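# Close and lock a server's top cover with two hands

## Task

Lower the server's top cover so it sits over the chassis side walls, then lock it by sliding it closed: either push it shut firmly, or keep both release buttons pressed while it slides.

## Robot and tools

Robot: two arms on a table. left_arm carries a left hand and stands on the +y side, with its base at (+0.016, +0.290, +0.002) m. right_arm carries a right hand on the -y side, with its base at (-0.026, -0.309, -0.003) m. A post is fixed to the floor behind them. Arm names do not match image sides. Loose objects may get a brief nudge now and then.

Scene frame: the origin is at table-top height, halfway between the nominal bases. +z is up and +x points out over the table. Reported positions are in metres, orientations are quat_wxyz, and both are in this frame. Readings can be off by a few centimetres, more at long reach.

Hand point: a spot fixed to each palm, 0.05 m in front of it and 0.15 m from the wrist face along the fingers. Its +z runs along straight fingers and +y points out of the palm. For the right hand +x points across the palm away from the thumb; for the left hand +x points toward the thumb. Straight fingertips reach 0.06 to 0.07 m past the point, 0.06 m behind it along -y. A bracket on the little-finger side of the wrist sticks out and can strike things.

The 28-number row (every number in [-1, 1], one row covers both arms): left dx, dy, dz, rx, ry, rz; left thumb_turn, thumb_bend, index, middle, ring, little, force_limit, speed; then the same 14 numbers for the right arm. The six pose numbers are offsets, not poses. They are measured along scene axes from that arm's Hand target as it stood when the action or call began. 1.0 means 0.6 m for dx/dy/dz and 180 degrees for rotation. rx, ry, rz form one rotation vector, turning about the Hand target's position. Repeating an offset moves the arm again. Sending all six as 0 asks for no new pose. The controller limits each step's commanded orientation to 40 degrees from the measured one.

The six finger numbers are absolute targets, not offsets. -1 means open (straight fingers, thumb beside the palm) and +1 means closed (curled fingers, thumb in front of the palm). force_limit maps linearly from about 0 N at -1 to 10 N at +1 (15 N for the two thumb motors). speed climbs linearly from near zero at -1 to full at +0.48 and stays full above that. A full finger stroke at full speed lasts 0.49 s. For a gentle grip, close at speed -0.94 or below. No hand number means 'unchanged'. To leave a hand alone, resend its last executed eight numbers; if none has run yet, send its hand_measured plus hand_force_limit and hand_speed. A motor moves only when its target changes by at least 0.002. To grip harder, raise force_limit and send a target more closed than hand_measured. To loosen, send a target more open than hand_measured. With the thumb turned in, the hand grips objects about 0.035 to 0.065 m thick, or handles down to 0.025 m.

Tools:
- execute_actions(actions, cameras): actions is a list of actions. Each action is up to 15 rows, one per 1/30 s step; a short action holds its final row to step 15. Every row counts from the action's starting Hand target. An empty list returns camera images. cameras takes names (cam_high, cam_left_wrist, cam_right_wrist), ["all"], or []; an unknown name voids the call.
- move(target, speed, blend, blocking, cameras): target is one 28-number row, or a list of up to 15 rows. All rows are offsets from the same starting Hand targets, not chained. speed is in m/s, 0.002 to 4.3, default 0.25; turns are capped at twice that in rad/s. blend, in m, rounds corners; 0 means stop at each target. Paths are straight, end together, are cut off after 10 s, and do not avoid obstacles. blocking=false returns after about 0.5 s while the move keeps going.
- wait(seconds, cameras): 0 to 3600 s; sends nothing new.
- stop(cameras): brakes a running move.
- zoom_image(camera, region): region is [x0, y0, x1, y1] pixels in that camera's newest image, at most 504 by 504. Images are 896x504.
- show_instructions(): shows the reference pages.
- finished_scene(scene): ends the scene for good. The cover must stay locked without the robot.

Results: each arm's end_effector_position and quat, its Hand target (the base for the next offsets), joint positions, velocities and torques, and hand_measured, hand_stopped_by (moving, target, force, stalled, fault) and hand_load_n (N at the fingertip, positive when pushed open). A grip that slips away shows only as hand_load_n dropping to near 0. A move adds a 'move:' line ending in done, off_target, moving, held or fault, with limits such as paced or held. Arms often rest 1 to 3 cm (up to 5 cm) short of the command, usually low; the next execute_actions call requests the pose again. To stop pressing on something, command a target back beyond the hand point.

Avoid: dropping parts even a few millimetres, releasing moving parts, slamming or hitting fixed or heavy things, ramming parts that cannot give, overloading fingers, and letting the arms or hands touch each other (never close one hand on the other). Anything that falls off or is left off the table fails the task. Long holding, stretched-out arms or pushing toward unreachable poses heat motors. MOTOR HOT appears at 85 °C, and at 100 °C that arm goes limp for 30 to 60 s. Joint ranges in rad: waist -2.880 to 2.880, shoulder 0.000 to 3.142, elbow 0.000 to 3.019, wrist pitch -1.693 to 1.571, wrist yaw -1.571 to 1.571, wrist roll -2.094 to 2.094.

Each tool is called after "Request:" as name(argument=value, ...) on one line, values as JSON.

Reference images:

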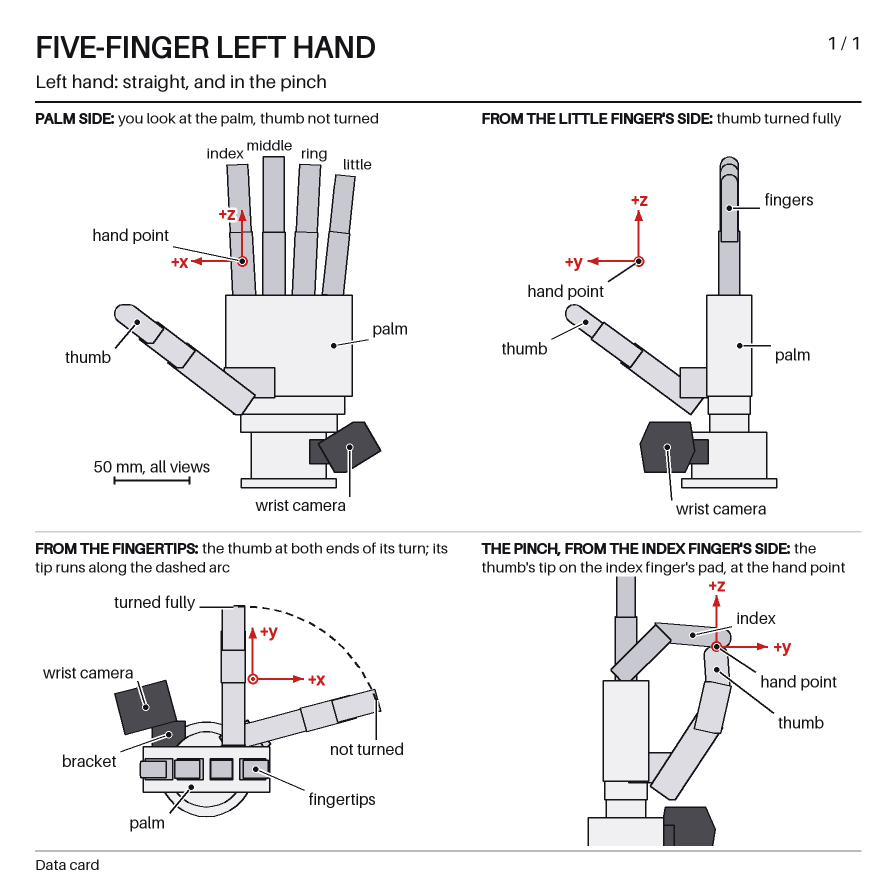

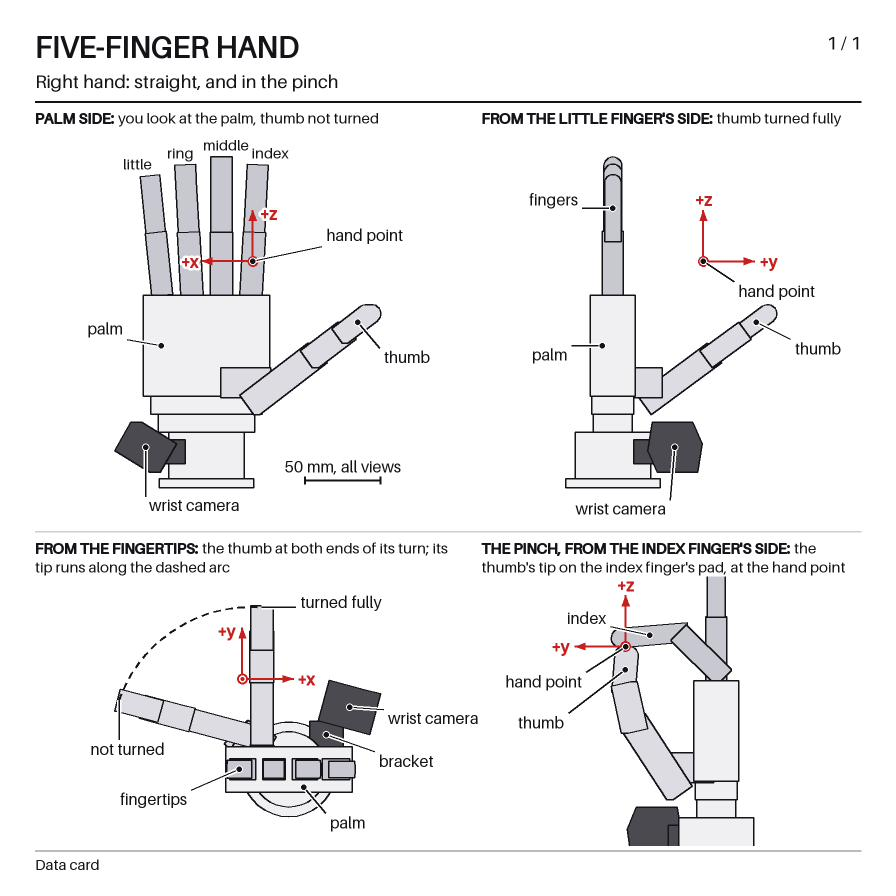

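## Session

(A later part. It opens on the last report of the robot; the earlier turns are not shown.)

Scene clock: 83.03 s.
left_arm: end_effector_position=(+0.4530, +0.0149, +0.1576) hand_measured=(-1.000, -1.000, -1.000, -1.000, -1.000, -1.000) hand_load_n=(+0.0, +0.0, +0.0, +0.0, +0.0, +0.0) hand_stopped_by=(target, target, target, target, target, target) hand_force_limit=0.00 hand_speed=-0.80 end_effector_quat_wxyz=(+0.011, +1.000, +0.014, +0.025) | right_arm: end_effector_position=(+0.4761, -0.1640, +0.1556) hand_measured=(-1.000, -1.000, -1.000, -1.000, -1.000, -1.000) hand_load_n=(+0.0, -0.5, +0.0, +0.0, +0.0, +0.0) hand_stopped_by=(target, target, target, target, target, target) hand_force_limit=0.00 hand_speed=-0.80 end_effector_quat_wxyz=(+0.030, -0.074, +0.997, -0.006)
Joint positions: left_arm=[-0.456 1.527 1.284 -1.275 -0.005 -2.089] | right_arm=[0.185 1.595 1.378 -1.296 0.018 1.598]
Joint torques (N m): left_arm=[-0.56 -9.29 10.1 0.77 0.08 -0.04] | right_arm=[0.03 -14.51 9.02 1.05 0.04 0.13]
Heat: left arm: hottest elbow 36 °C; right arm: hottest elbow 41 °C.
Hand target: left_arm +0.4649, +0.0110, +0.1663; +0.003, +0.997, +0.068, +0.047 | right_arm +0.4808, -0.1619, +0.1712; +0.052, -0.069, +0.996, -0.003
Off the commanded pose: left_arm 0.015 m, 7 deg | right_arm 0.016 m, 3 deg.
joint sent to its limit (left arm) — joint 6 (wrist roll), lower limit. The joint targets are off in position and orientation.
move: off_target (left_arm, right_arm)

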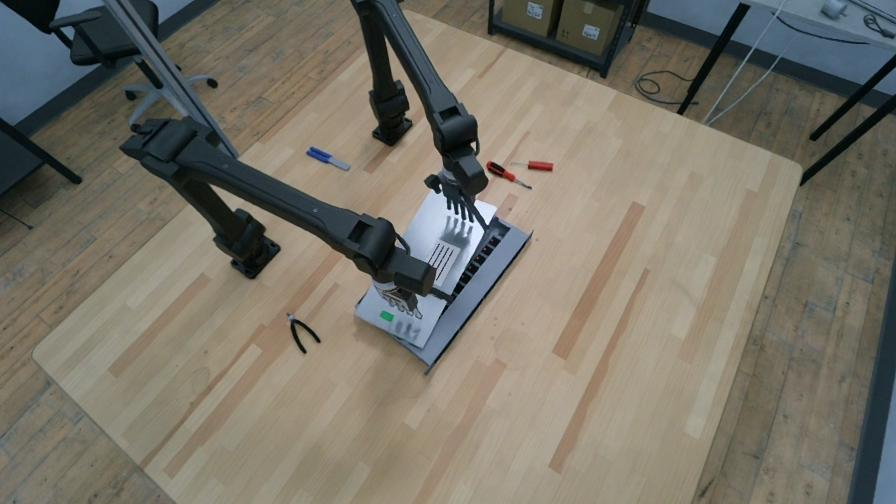

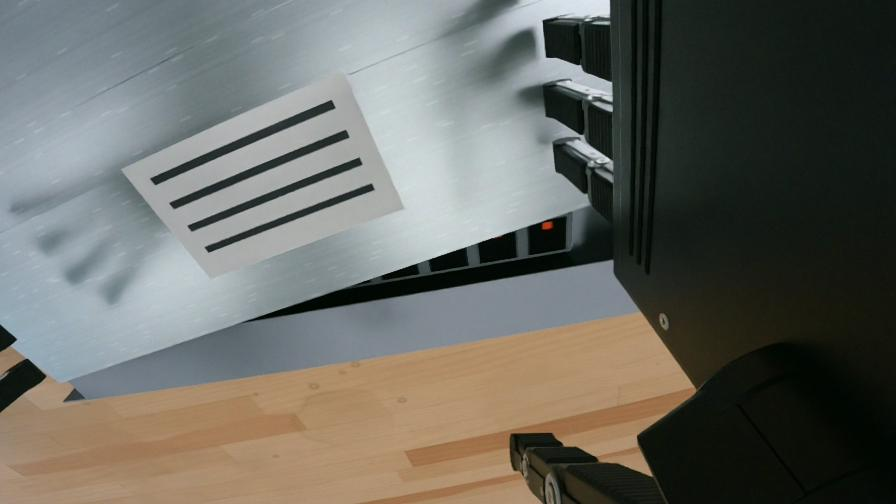

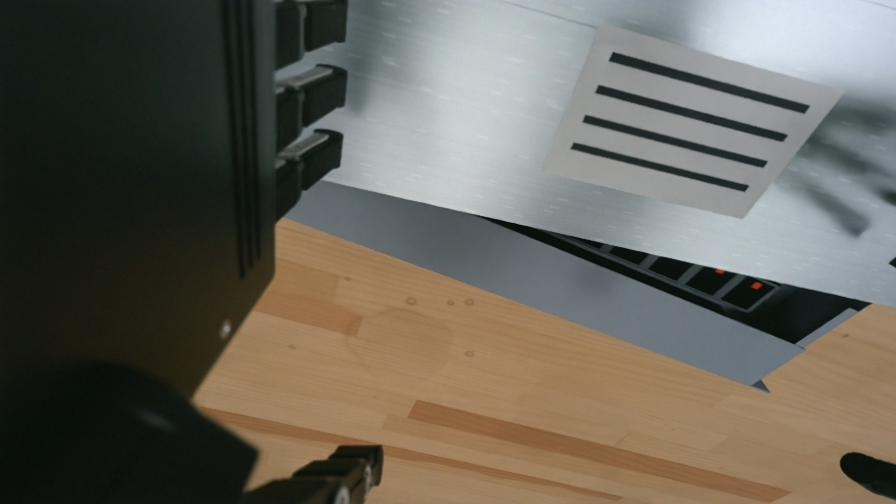

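Request:
move(target=[0,0,-0.033,0,0,0,-1,-1,-1,-1,-1,-1,0,-0.8,0,0,-0.033,0,0,0,-1,-1,-1,-1,-1,-1,0,-0.8], cameras=[], speed=0.05)

Request:
move(target=[0,0,-0.0167,0,0,0,-1,-1,-1,-1,-1,-1,0,-0.8,0,0,-0.0167,0,0,0,-1,-1,-1,-1,-1,-1,0,-0.8], cameras=["cam_high"], speed=0.05)

Request:
zoom_image(camera="cam_high", region=[360, 180, 500, 320])

Scene clock: 86.43 s.
left_arm: end_effector_position=(+0.4576, +0.0124, +0.1497) hand_measured=(-1.000, -1.000, -1.000, -1.000, -1.000, -1.000) hand_load_n=(+0.0, +0.0, +0.0, +0.0, +0.0, +0.0) hand_stopped_by=(target, target, target, target, target, target) hand_force_limit=0.00 hand_speed=-0.80 end_effector_quat_wxyz=(+0.016, +0.999, +0.014, +0.034) | right_arm: end_effector_position=(+0.4754, -0.1641, +0.1414) hand_measured=(-1.000, -1.000, -1.000, -1.000, -1.000, -1.000) hand_load_n=(+0.0, -0.5, +0.0, +0.0, +0.0, +0.0) hand_stopped_by=(target, target, target, target, target, target) hand_force_limit=0.00 hand_speed=-0.80 end_effector_quat_wxyz=(+0.035, -0.073, +0.997, -0.006)
Joint positions: left_arm=[-0.456 1.533 1.266 -1.23 -0.005 -2.089] | right_arm=[0.185 1.595 1.338 -1.246 0.018 1.598]
Joint torques (N m): left_arm=[-0.91 -8.76 8.29 1.01 0.01 -0.02] | right_arm=[0.09 -13.51 8.9 1.13 0.04 0.13]
Heat: left arm: hottest elbow 36 °C; right arm: hottest elbow 41 °C.
Hand target: left_arm +0.4649, +0.0110, +0.1465; +0.003, +0.997, +0.068, +0.047 | right_arm +0.4808, -0.1619, +0.1514; +0.052, -0.069, +0.996, -0.003
Off the commanded pose: left_arm 0.008 m, 7 deg | right_arm 0.012 m, 2 deg.
joint sent to its limit (left arm) — joint 6 (wrist roll), lower limit. The joint targets are off in position and orientation.
move: off_target (left_arm, right_arm)

Scene clock: 87.97 s.
left_arm: end_effector_position=(+0.4577, +0.0123, +0.1476) hand_measured=(-1.000, -1.000, -1.000, -1.000, -1.000, -1.000) hand_load_n=(+0.0, +0.0, +0.0, +0.0, +0.0, +0.0) hand_stopped_by=(target, target, target, target, target, target) hand_force_limit=0.00 hand_speed=-0.80 end_effector_quat_wxyz=(+0.016, +0.999, +0.014, +0.035) | right_arm: end_effector_position=(+0.4756, -0.1641, +0.1350) hand_measured=(-1.000, -1.000, -1.000, -1.000, -1.000, -1.000) hand_load_n=(+0.0, +0.0, +0.0, +0.0, +0.0, +0.0) hand_stopped_by=(target, target, target, target, target, target) hand_force_limit=0.00 hand_speed=-0.80 end_effector_quat_wxyz=(+0.039, -0.073, +0.997, -0.005)
Joint positions: left_arm=[-0.456 1.533 1.26 -1.221 -0.005 -2.089] | right_arm=[0.185 1.595 1.32 -1.22 0.018 1.598]
Joint torques (N m): left_arm=[-0.56 -8.06 7.24 1.63 -0.04 -0.03] | right_arm=[0.15 -12.98 8.85 1.1 0.04 0.13]
Heat: left arm: hottest elbow 36 °C; right arm: hottest elbow 41 °C.
Hand target: left_arm +0.4649, +0.0110, +0.1365; +0.003, +0.997, +0.068, +0.047 | right_arm +0.4808, -0.1619, +0.1414; +0.052, -0.069, +0.996, -0.003
Off the commanded pose: left_arm 0.013 m, 7 deg | right_arm 0.008 m, 2 deg.
joint sent to its limit (left arm) — joint 6 (wrist roll), lower limit. The joint targets are off in position and orientation.
move: off_target (left_arm)

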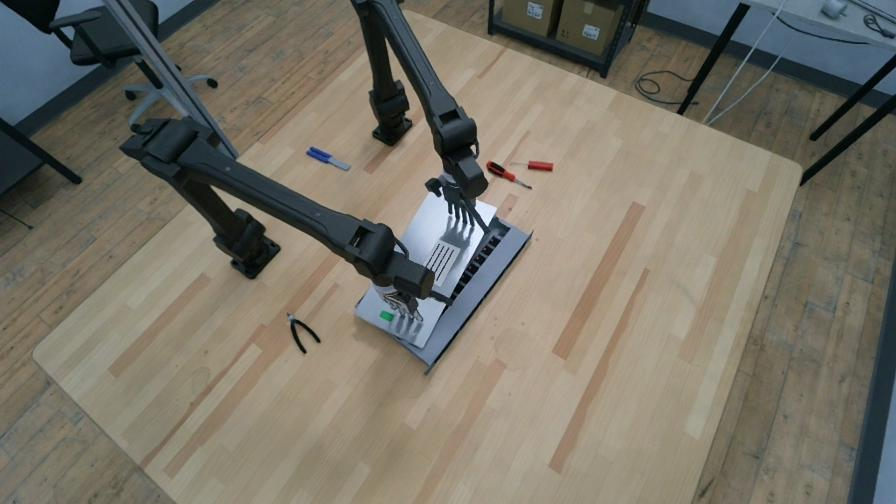

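Scaled by 3.600.

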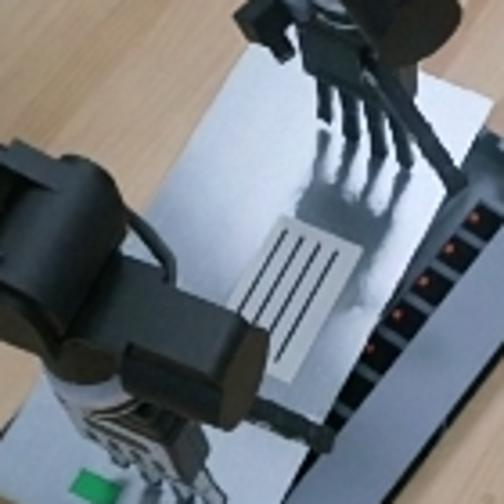

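Request:
move(target=[0,0,0.035,0,0,0,-1,-1,-1,-1,-1,-1,0,-0.8,0,0,-0.0167,0,0,0,-1,-1,-1,-1,-1,-1,0,-0.8], cameras=[], speed=0.05)

Request:
move(target=[0,0,0,0,0,0,-1,-1,-1,-1,-1,-1,0,-0.8,0,0,-0.0167,0,0,0,-1,-1,-1,-1,-1,-1,0,-0.8], cameras=["all"], speed=0.05)

Request:
zoom_image(camera="cam_high", region=[360, 180, 500, 320])

Scene clock: 90.73 s.
left_arm: end_effector_position=(+0.4574, +0.0135, +0.1482) hand_measured=(-1.000, -1.000, -1.000, -1.000, -1.000, -1.000) hand_load_n=(+0.0, -0.5, +0.0, +0.0, +0.0, +0.0) hand_stopped_by=(target, target, target, target, target, target) hand_force_limit=0.00 hand_speed=-0.80 end_effector_quat_wxyz=(+0.013, +0.999, +0.014, +0.034) | right_arm: end_effector_position=(+0.4750, -0.1642, +0.1290) hand_measured=(-1.000, -1.000, -1.000, -1.000, -1.000, -1.000) hand_load_n=(+0.0, +0.0, +0.0, +0.0, +0.0, +0.0) hand_stopped_by=(target, target, target, target, target, target) hand_force_limit=0.00 hand_speed=-0.80 end_effector_quat_wxyz=(+0.041, -0.073, +0.996, -0.005)
Joint positions: left_arm=[-0.456 1.533 1.263 -1.229 -0.01 -2.089] | right_arm=[0.185 1.595 1.303 -1.198 0.018 1.598]
Joint torques (N m): left_arm=[-0.67 -9.41 10.28 -0.13 -0.02 -0.01] | right_arm=[0.03 -12.4 8.65 1.28 0.04 0.13]
Heat: left arm: hottest elbow 36 °C; right arm: hottest elbow 40 °C.
Hand target: left_arm +0.4649, +0.0110, +0.1575; +0.003, +0.997, +0.068, +0.047 | right_arm +0.4808, -0.1619, +0.1313; +0.052, -0.069, +0.996, -0.003
Off the commanded pose: left_arm 0.012 m, 7 deg | right_arm 0.007 m, 1 deg.
joint sent to its limit (left arm) — joint 6 (wrist roll), lower limit. The joint targets are off in position and orientation.
move: off_target (left_arm)

Scene clock: 91.53 s.
left_arm: end_effector_position=(+0.4574, +0.0135, +0.1482) hand_measured=(-1.000, -1.000, -1.000, -1.000, -1.000, -1.000) hand_load_n=(+0.0, +0.0, +0.0, +0.0, +0.0, -0.5) hand_stopped_by=(target, target, target, target, target, target) hand_force_limit=0.00 hand_speed=-0.80 end_effector_quat_wxyz=(+0.013, +0.999, +0.014, +0.034) | right_arm: end_effector_position=(+0.4752, -0.1641, +0.1285) hand_measured=(-1.000, -1.000, -1.000, -1.000, -1.000, -1.000) hand_load_n=(+0.0, +0.0, +0.0, +0.0, +0.0, +0.0) hand_stopped_by=(target, target, target, target, target, target) hand_force_limit=0.00 hand_speed=-0.80 end_effector_quat_wxyz=(+0.044, -0.073, +0.996, -0.005)
Joint positions: left_arm=[-0.456 1.533 1.263 -1.229 -0.01 -2.089] | right_arm=[0.185 1.592 1.297 -1.189 0.018 1.598]
Joint torques (N m): left_arm=[-0.79 -9.47 10.35 -0.08 0 -0.01] | right_arm=[0.09 -11.58 7.71 1.98 0.04 0.13]
Heat: left arm: hottest elbow 36 °C; right arm: hottest elbow 40 °C.
Hand target: left_arm +0.4649, +0.0110, +0.1575; +0.003, +0.997, +0.068, +0.047 | right_arm +0.4808, -0.1619, +0.1213; +0.052, -0.069, +0.996, -0.003
Off the commanded pose: left_arm 0.012 m, 7 deg | right_arm 0.009 m, 1 deg.
joint sent to its limit (left arm) — joint 6 (wrist roll), lower limit. The joint targets are off in position and orientation.
move: done

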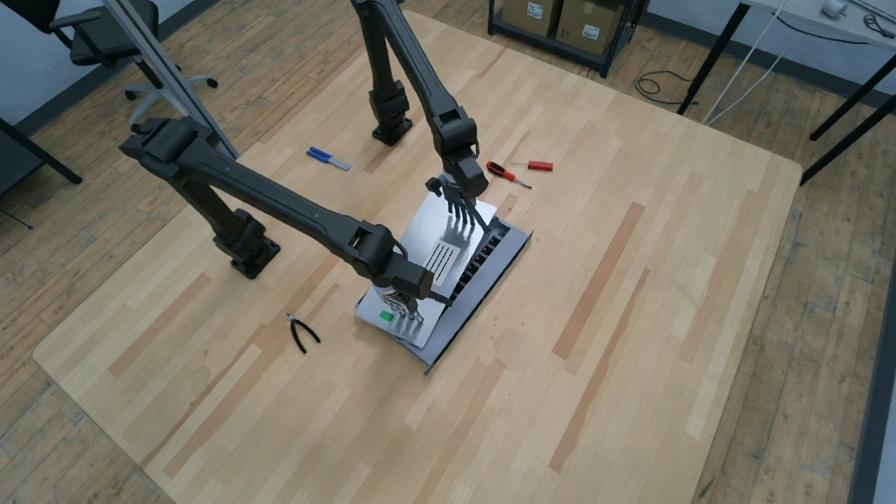

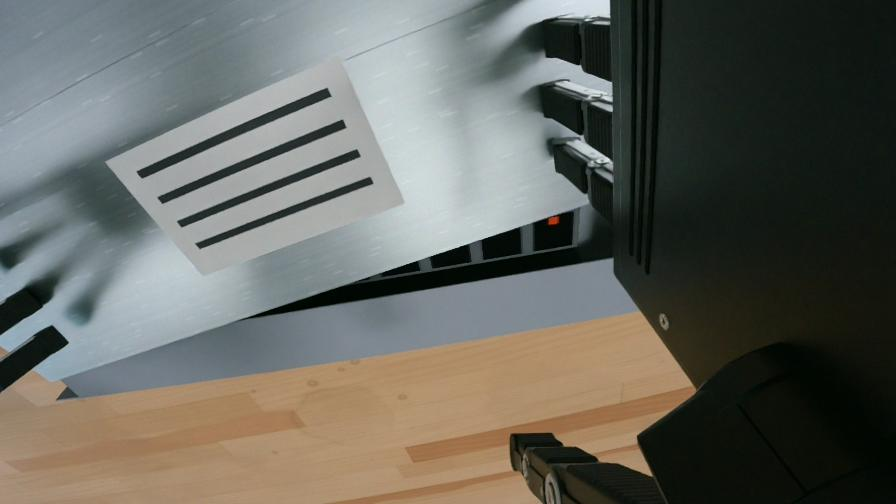

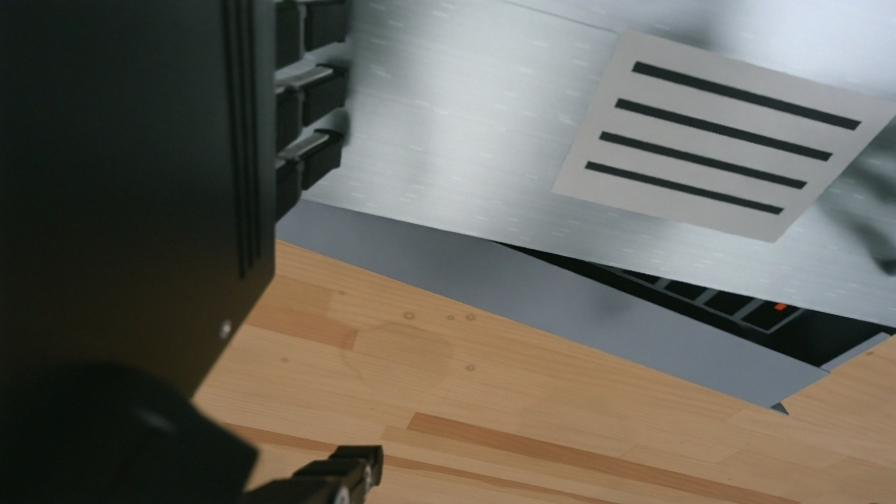

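Scaled by 3.600.

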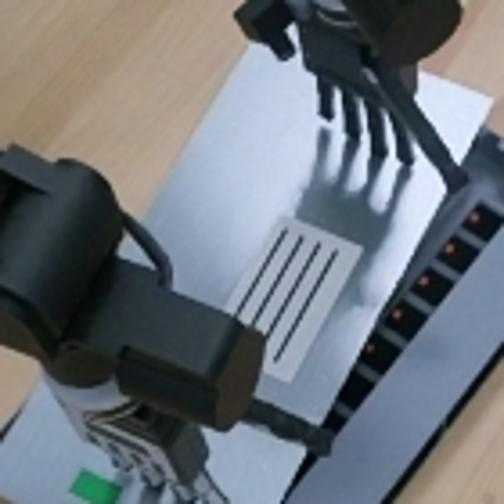

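Request:
move(target=[[0,0,0.054,0,0,0,-1,-1,-1,-1,-1,-1,0,-0.8,0,0,0.073,0,0,0,-1,-1,-1,-1,-1,-1,0,-0.8],[0,0.167,0.054,0,0,0,-1,-1,-1,-1,-1,-1,0,-0.8,0,-0.167,0.073,0,0,0,-1,-1,-1,-1,-1,-1,0,-0.8],[0,0.167,0.004,0,0,0,-1,-1,-1,-1,-1,-1,0,-0.8,0,-0.167,0.0345,0,0,0,-1,-1,-1,-1,-1,-1,0,-0.8]], cameras=["all"], speed=0.12, blend=[0.01,0.01,0])

Request:
zoom_image(camera="cam_high", region=[420, 120, 540, 260])

Scene clock: 96.60 s.
left_arm: end_effector_position=(+0.4577, +0.1116, +0.1508) hand_measured=(-1.000, -1.000, -1.000, -1.000, -1.000, -1.000) hand_load_n=(+0.0, +0.0, +0.0, +0.0, +0.0, +0.0) hand_stopped_by=(target, target, target, target, target, target) hand_force_limit=0.00 hand_speed=-0.80 end_effector_quat_wxyz=(-0.003, +0.997, +0.072, +0.032) | right_arm: end_effector_position=(+0.4767, -0.2645, +0.1366) hand_measured=(-1.000, -1.000, -1.000, -1.000, -1.000, -1.000) hand_load_n=(+0.0, +0.0, +0.5, +0.0, -0.5, +0.0) hand_stopped_by=(target, target, target, target, target, target) hand_force_limit=0.00 hand_speed=-0.80 end_effector_quat_wxyz=(+0.039, -0.062, +0.997, -0.005)
Joint positions: left_arm=[-0.273 1.433 1.166 -1.247 -0.028 -2.022] | right_arm=[-0.028 1.575 1.3 -1.217 0.001 1.408]
Joint torques (N m): left_arm=[-0.73 -9 8.9 0.8 0.13 0.18] | right_arm=[0.03 -12.63 8.79 1.11 -0.19 -0.03]
Heat: left arm: hottest elbow 35 °C; right arm: hottest elbow 40 °C.
Hand target: left_arm +0.4649, +0.1112, +0.1599; +0.003, +0.997, +0.068, +0.047 | right_arm +0.4808, -0.2621, +0.1420; +0.052, -0.069, +0.996, -0.003
Off the commanded pose: left_arm 0.012 m, 2 deg | right_arm 0.007 m, 2 deg.
move: off_target (left_arm)

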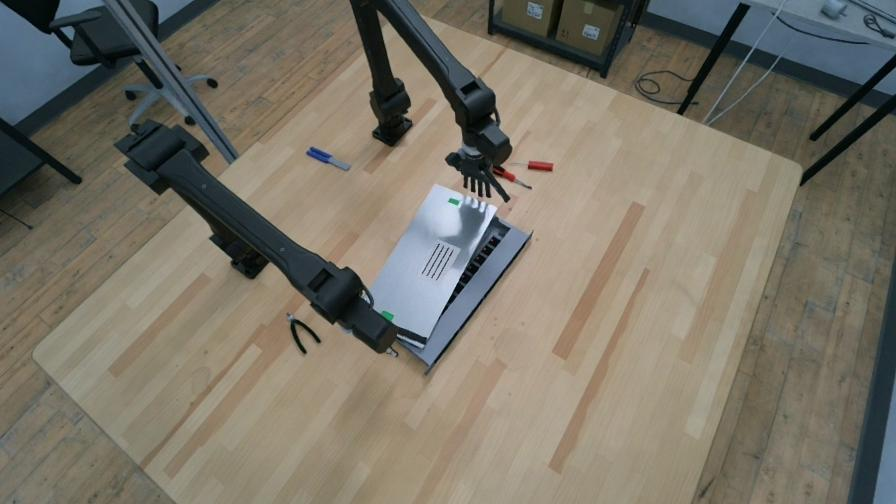

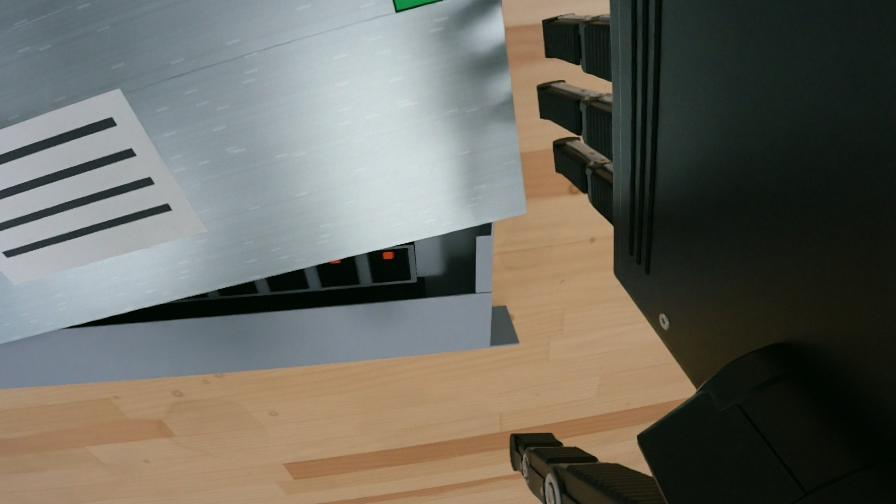

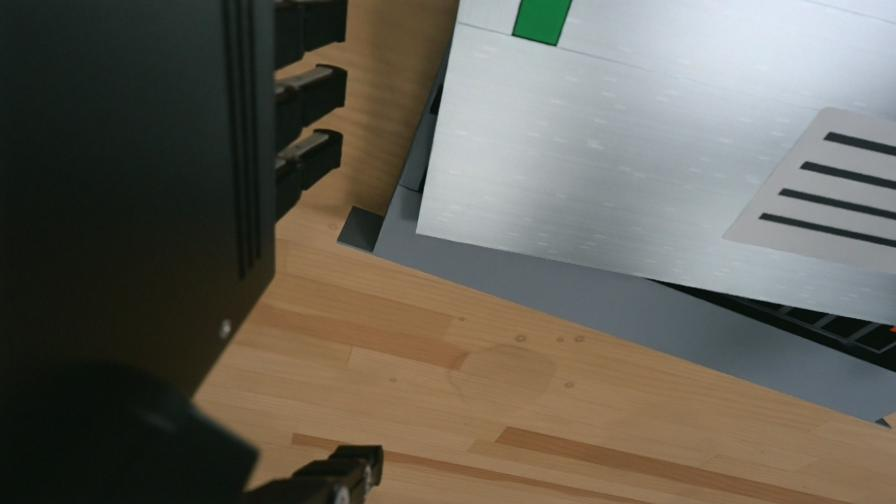

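Scaled by 3.600.

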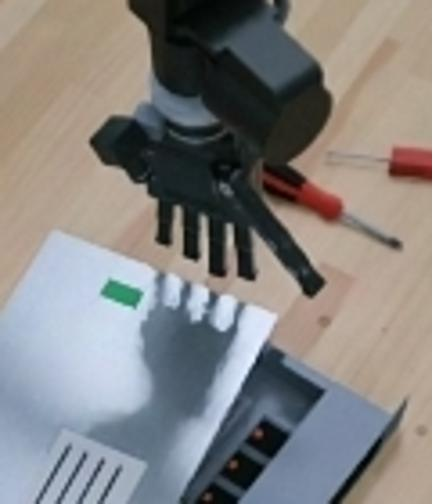

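Request:
move(target=[-0.025,0,-0.022,0,0,0,-1,-1,-1,-1,-1,-1,0,-0.8,-0.042,0,-0.032,0,0,0,-1,-1,-1,-1,-1,-1,0,-0.8], cameras=["cam_left_wrist","cam_right_wrist"], speed=0.1)

Scene clock: 100.00 s.
left_arm: end_effector_position=(+0.4438, +0.1145, +0.1315) hand_measured=(-1.000, -1.000, -1.000, -1.000, -1.000, -1.000) hand_load_n=(+0.0, +0.0, +0.0, +0.0, +0.0, +0.0) hand_stopped_by=(target, target, target, target, target, target) hand_force_limit=0.00 hand_speed=-0.80 end_effector_quat_wxyz=(-0.005, +0.997, +0.070, +0.025) | right_arm: end_effector_position=(+0.4495, -0.2634, +0.1084) hand_measured=(-1.000, -1.000, -1.000, -1.000, -1.000, -1.000) hand_load_n=(+0.0, +0.0, +0.0, +0.0, +0.0, +0.0) hand_stopped_by=(target, target, target, target, target, target) hand_force_limit=0.00 hand_speed=-0.80 end_effector_quat_wxyz=(+0.029, -0.063, +0.998, -0.004)
Joint positions: left_arm=[-0.276 1.421 1.103 -1.21 -0.028 -2.022] | right_arm=[-0.028 1.543 1.186 -1.155 0.001 1.406]
Joint torques (N m): left_arm=[-1.32 -9.58 8.7 0.73 0.11 0.06] | right_arm=[-0.15 -13.27 8.92 1.06 -0.2 -0.04]
Heat: left arm: hottest elbow 35 °C; right arm: hottest elbow 40 °C.
Hand target: left_arm +0.4499, +0.1112, +0.1467; +0.003, +0.997, +0.068, +0.047 | right_arm +0.4556, -0.2621, +0.1228; +0.052, -0.069, +0.996, -0.003
Off the commanded pose: left_arm 0.017 m, 3 deg | right_arm 0.016 m, 3 deg.
move: off_target (left_arm, right_arm)

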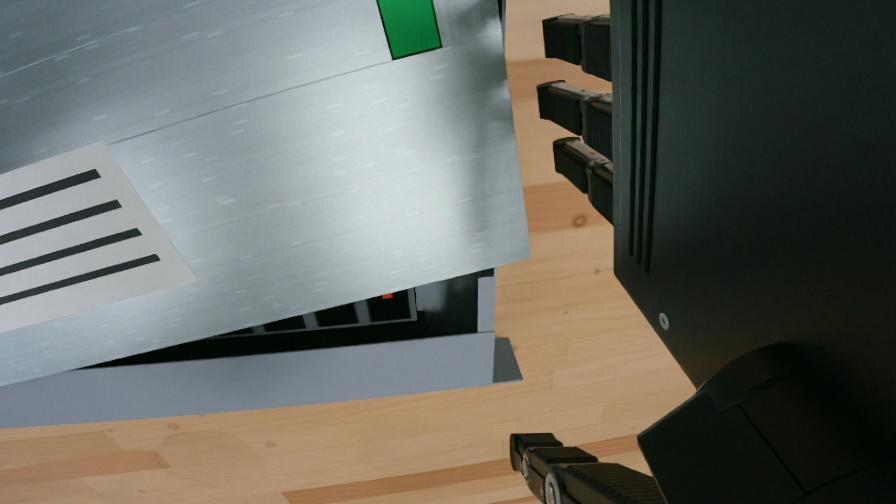

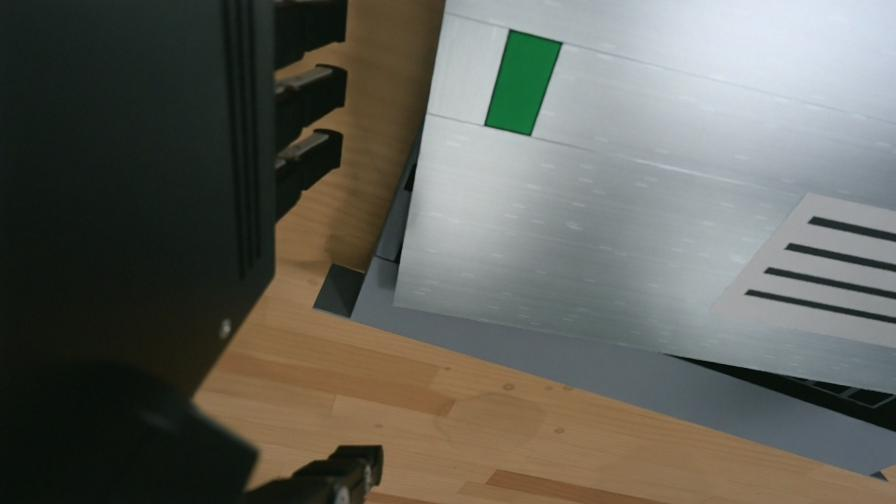

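Request:
move(target=[0.0035,-0.025,0.0167,0,0,0,-1,-1,-1,-1,-1,-1,0,-0.8,-0.0035,0.033,0.02,0,0,0,-1,-1,-1,-1,-1,-1,0,-0.8], cameras=["cam_left_wrist","cam_right_wrist","cam_high"], speed=0.1)

Request:
zoom_image(camera="cam_left_wrist", region=[440, 0, 640, 200])

Request:
zoom_image(camera="cam_right_wrist", region=[260, 0, 460, 200])

Request:
zoom_image(camera="cam_high", region=[420, 150, 520, 250])

Scene clock: 102.90 s.
left_arm: end_effector_position=(+0.4360, +0.0997, +0.1311) hand_measured=(-1.000, -1.000, -1.000, -1.000, -1.000, -1.000) hand_load_n=(+0.0, +0.0, +0.0, +0.0, +0.0, +0.0) hand_stopped_by=(target, target, target, target, target, target) hand_force_limit=0.00 hand_speed=-0.80 end_effector_quat_wxyz=(-0.006, +0.998, +0.061, +0.022) | right_arm: end_effector_position=(+0.4460, -0.2442, +0.1164) hand_measured=(-1.000, -1.000, -1.000, -1.000, -1.000, -1.000) hand_load_n=(+0.0, +0.0, -0.5, +0.0, +0.0, +0.0) hand_stopped_by=(target, target, target, target, target, target) hand_force_limit=0.00 hand_speed=-0.80 end_effector_quat_wxyz=(+0.033, -0.073, +0.997, -0.003)
Joint positions: left_arm=[-0.315 1.421 1.103 -1.218 -0.028 -2.042] | right_arm=[0.013 1.524 1.186 -1.166 0.001 1.428]
Joint torques (N m): left_arm=[-0.85 -9 11.88 -0.24 -0.02 -0.03] | right_arm=[0.09 -12.81 10.24 0.24 -0.03 0.14]
Heat: left arm: hottest elbow 35 °C; right arm: hottest elbow 39 °C.
Hand target: left_arm +0.4520, +0.0962, +0.1567; +0.003, +0.997, +0.068, +0.047 | right_arm +0.4535, -0.2423, +0.1348; +0.052, -0.069, +0.996, -0.003
Off the commanded pose: left_arm 0.030 m, 3 deg | right_arm 0.020 m, 2 deg.
move: off_target (left_arm, right_arm)

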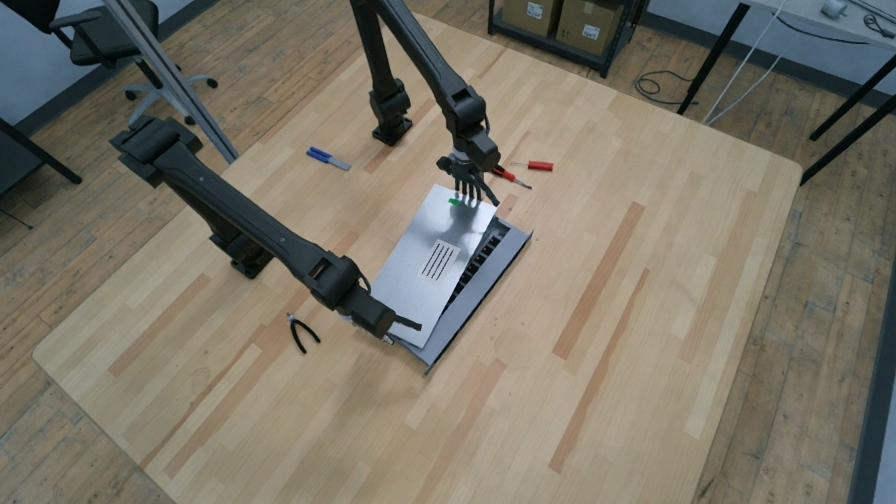

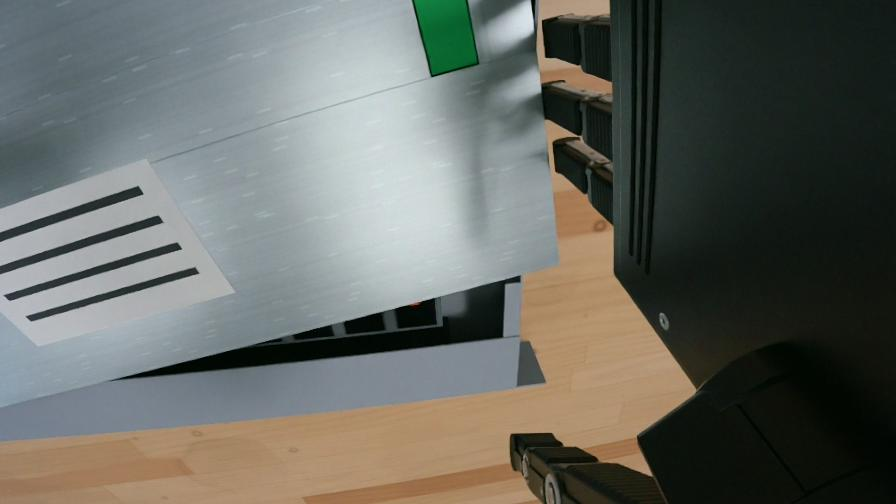

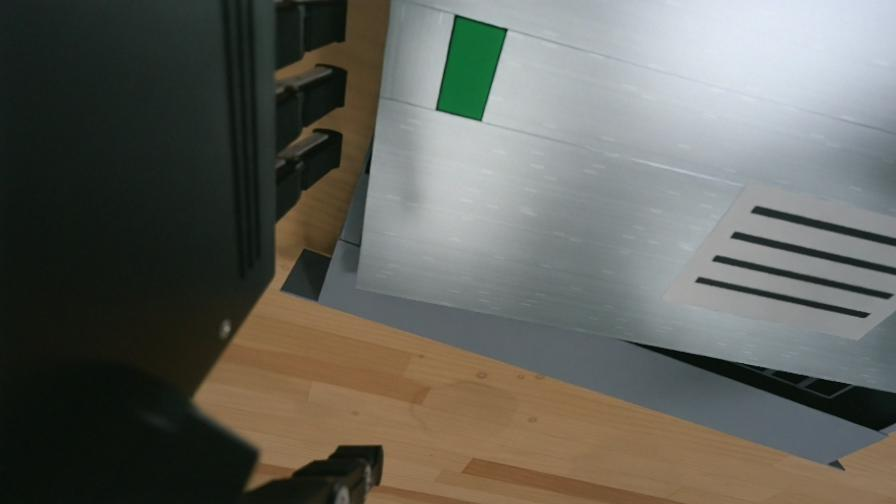

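Scaled by 2.520.

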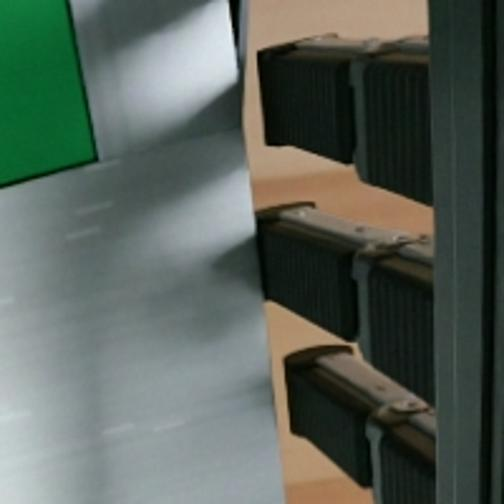

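Scaled by 2.520.

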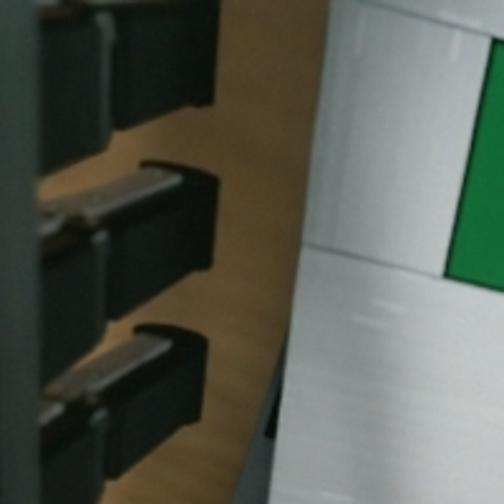

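Scaled by 5.040.

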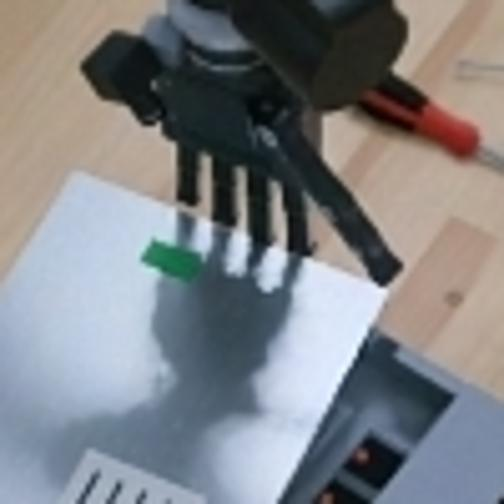

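Request:
move(target=[0.012,0,0.01,0,0,0,-1,-1,-1,-1,-1,-1,0,-0.8,-0.0017,0.017,0.002,0,0,0,-1,-1,-1,-1,-1,-1,0,-0.8], cameras=["cam_left_wrist","cam_right_wrist"], speed=0.1)

Request:
zoom_image(camera="cam_left_wrist", region=[440, 0, 640, 200])

Request:
zoom_image(camera="cam_right_wrist", region=[260, 0, 460, 200])

Scene clock: 105.30 s.
left_arm: end_effector_position=(+0.4428, +0.0972, +0.1432) hand_measured=(-1.000, -1.000, -1.000, -1.000, -1.000, -1.000) hand_load_n=(+0.0, +0.0, +0.0, +0.0, +0.0, +0.0) hand_stopped_by=(target, target, target, target, target, target) hand_force_limit=0.00 hand_speed=-0.80 end_effector_quat_wxyz=(-0.003, +0.998, +0.061, +0.028) | right_arm: end_effector_position=(+0.4452, -0.2356, +0.1162) hand_measured=(-1.000, -1.000, -1.000, -1.000, -1.000, -1.000) hand_load_n=(+0.0, +0.0, +0.0, +0.0, +0.0, +0.0) hand_stopped_by=(target, target, target, target, target, target) hand_force_limit=0.00 hand_speed=-0.80 end_effector_quat_wxyz=(+0.032, -0.071, +0.997, -0.003)
Joint positions: left_arm=[-0.315 1.421 1.134 -1.235 -0.028 -2.042] | right_arm=[0.033 1.524 1.186 -1.169 0.003 1.451]
Joint torques (N m): left_arm=[-0.09 -8.35 12.03 -0.21 -0.02 0.04] | right_arm=[0.73 -13.1 10.24 0.28 0.02 0.13]
Heat: left arm: hottest elbow 35 °C; right arm: hottest elbow 39 °C.
Hand target: left_arm +0.4592, +0.0962, +0.1627; +0.003, +0.997, +0.068, +0.047 | right_arm +0.4525, -0.2321, +0.1360; +0.052, -0.069, +0.996, -0.003
Off the commanded pose: left_arm 0.026 m, 2 deg | right_arm 0.021 m, 2 deg.
move: off_target (left_arm, right_arm)

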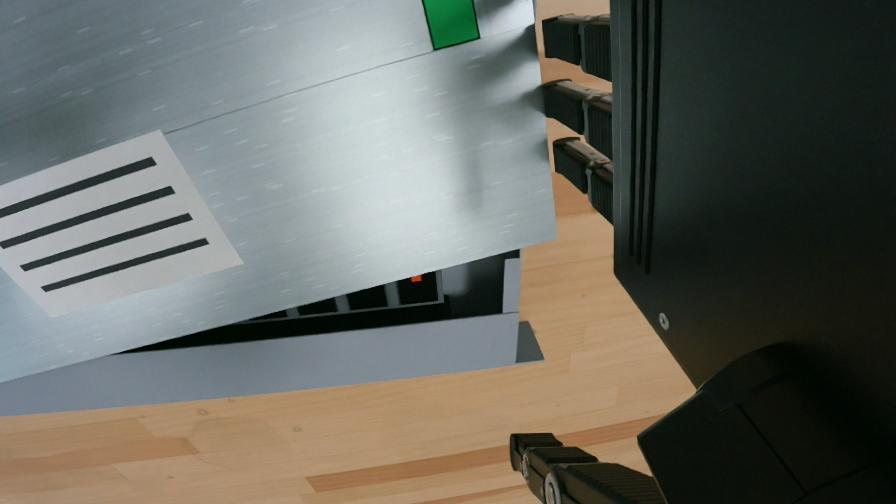

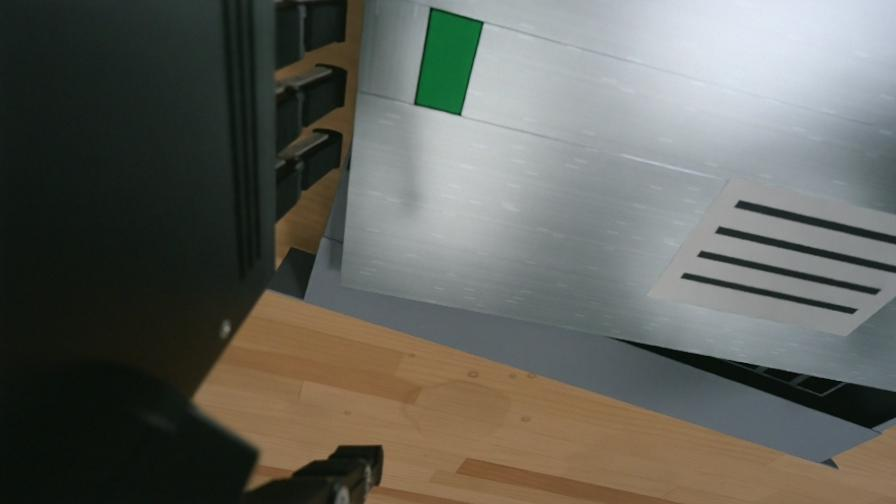

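Scaled by 2.520.

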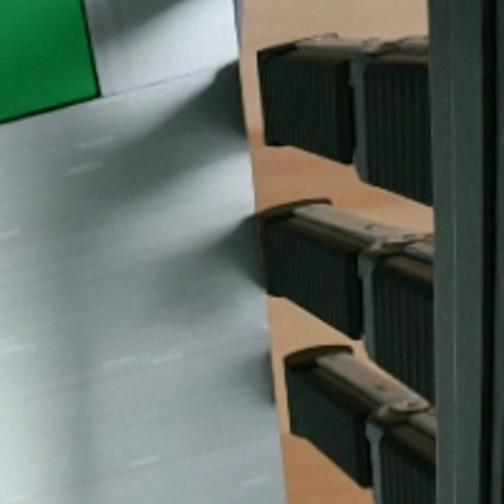

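Scaled by 2.520.

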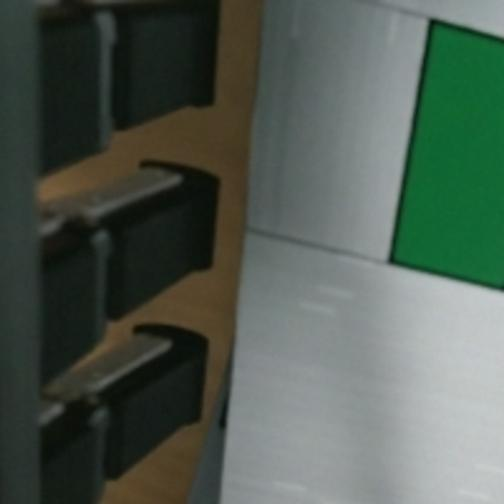

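Request:
move(target=[0,-0.005,-0.01,0,0,0,-1,-1,-1,-1,-1,-1,0,-0.8,-0.0017,0.015,0.001,0,0,0,-1,-1,-1,-1,-1,-1,0,-0.8], cameras=["cam_left_wrist","cam_right_wrist"], speed=0.1)

Request:
zoom_image(camera="cam_left_wrist", region=[440, 0, 640, 200])

Request:
zoom_image(camera="cam_right_wrist", region=[260, 0, 460, 200])

Scene clock: 107.93 s.
left_arm: end_effector_position=(+0.4428, +0.0973, +0.1432) hand_measured=(-1.000, -1.000, -1.000, -1.000, -1.000, -1.000) hand_load_n=(+0.0, +0.0, +0.0, +0.0, +0.0, +0.0) hand_stopped_by=(target, target, target, target, target, target) hand_force_limit=0.00 hand_speed=-0.80 end_effector_quat_wxyz=(-0.003, +0.998, +0.062, +0.028) | right_arm: end_effector_position=(+0.4454, -0.2293, +0.1166) hand_measured=(-1.000, -1.000, -1.000, -1.000, -1.000, -1.000) hand_load_n=(+0.0, +0.0, +0.0, +0.0, +0.0, +0.0) hand_stopped_by=(target, target, target, target, target, target) hand_force_limit=0.00 hand_speed=-0.80 end_effector_quat_wxyz=(+0.033, -0.069, +0.997, -0.005)
Joint positions: left_arm=[-0.315 1.421 1.134 -1.235 -0.028 -2.043] | right_arm=[0.05 1.523 1.186 -1.169 0.009 1.472]
Joint torques (N m): left_arm=[-0.79 -7.53 11.21 0.46 -0.02 -0.02] | right_arm=[0.62 -13.04 10.17 0.18 -0.15 0.13]
Heat: left arm: hottest elbow 35 °C; right arm: hottest elbow 39 °C.
Hand target: left_arm +0.4592, +0.0932, +0.1567; +0.003, +0.997, +0.068, +0.047 | right_arm +0.4514, -0.2231, +0.1366; +0.052, -0.069, +0.996, -0.003
Off the commanded pose: left_arm 0.022 m, 2 deg | right_arm 0.022 m, 2 deg.
move: off_target (left_arm, right_arm)

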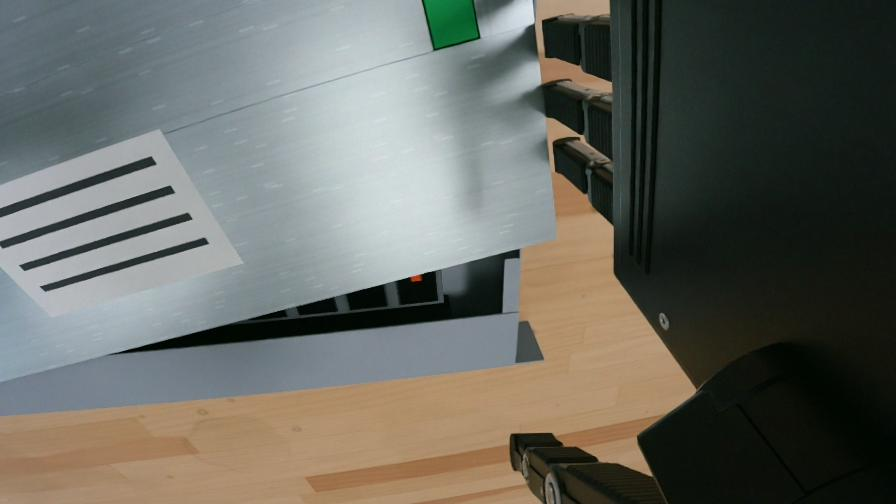

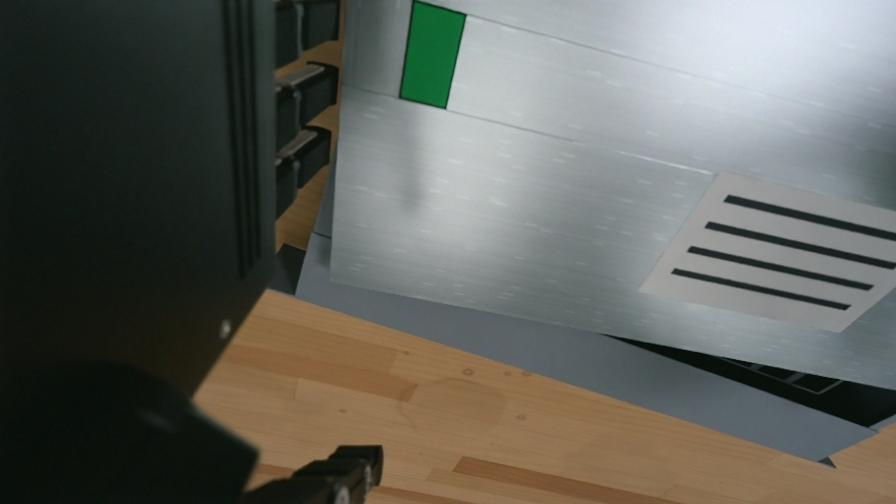

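Scaled by 2.520.

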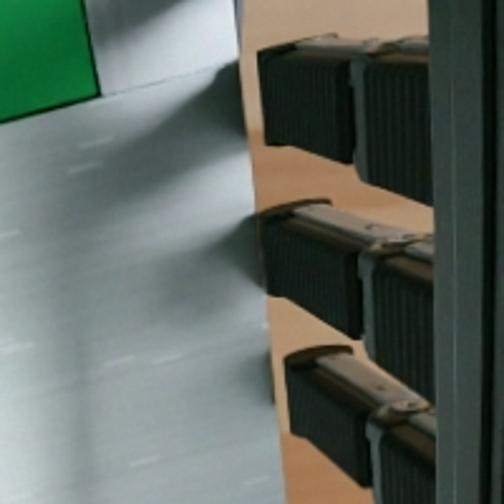

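Scaled by 2.520.

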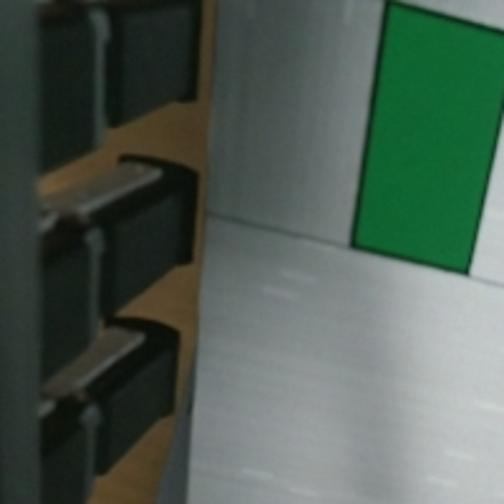

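Request:
move(target=[[0,0,-0.012,0,0,0,-1,-1,-1,-1,-1,-1,0,-0.8,0,-0.012,0.0,0,0,0,-1,-1,-1,-1,-1,-1,0,-0.8],[0,0,-0.012,0,0,0,-1,-1,-1,-1,-1,-1,0,-0.8,0,-0.012,0.012,0,0,0,-1,-1,-1,-1,-1,-1,0,-0.8]], cameras=[], speed=0.1)

Scene clock: 110.73 s.
left_arm: end_effector_position=(+0.4473, +0.0972, +0.1429) hand_measured=(-1.000, -1.000, -1.000, -1.000, -1.000, -1.000) hand_load_n=(+0.0, +0.0, +0.0, +0.0, +0.0, +0.0) hand_stopped_by=(target, target, target, target, target, target) hand_force_limit=0.00 hand_speed=-0.80 end_effector_quat_wxyz=(-0.001, +0.997, +0.063, +0.034) | right_arm: end_effector_position=(+0.4403, -0.2302, +0.1193) hand_measured=(-1.000, -1.000, -1.000, -1.000, -1.000, -1.000) hand_load_n=(+0.0, -0.5, +0.0, +0.0, +0.0, +0.0) hand_stopped_by=(target, target, target, target, target, target) hand_force_limit=0.00 hand_speed=-0.80 end_effector_quat_wxyz=(+0.026, -0.068, +0.997, -0.005)
Joint positions: left_arm=[-0.312 1.424 1.134 -1.22 -0.028 -2.043] | right_arm=[0.048 1.515 1.186 -1.189 0.009 1.472]
Joint torques (N m): left_arm=[-0.85 -7.24 9.91 0.73 -0.05 -0.04] | right_arm=[-0.62 -12.86 11.18 0.21 -0.18 -0.04]
Heat: left arm: hottest elbow 35 °C; right arm: hottest elbow 39 °C.
Hand target: left_arm +0.4592, +0.0932, +0.1495; +0.003, +0.997, +0.068, +0.047 | right_arm +0.4514, -0.2303, +0.1438; +0.052, -0.069, +0.996, -0.003
Off the commanded pose: left_arm 0.014 m, 2 deg | right_arm 0.027 m, 3 deg.
move: off_target (left_arm, right_arm)


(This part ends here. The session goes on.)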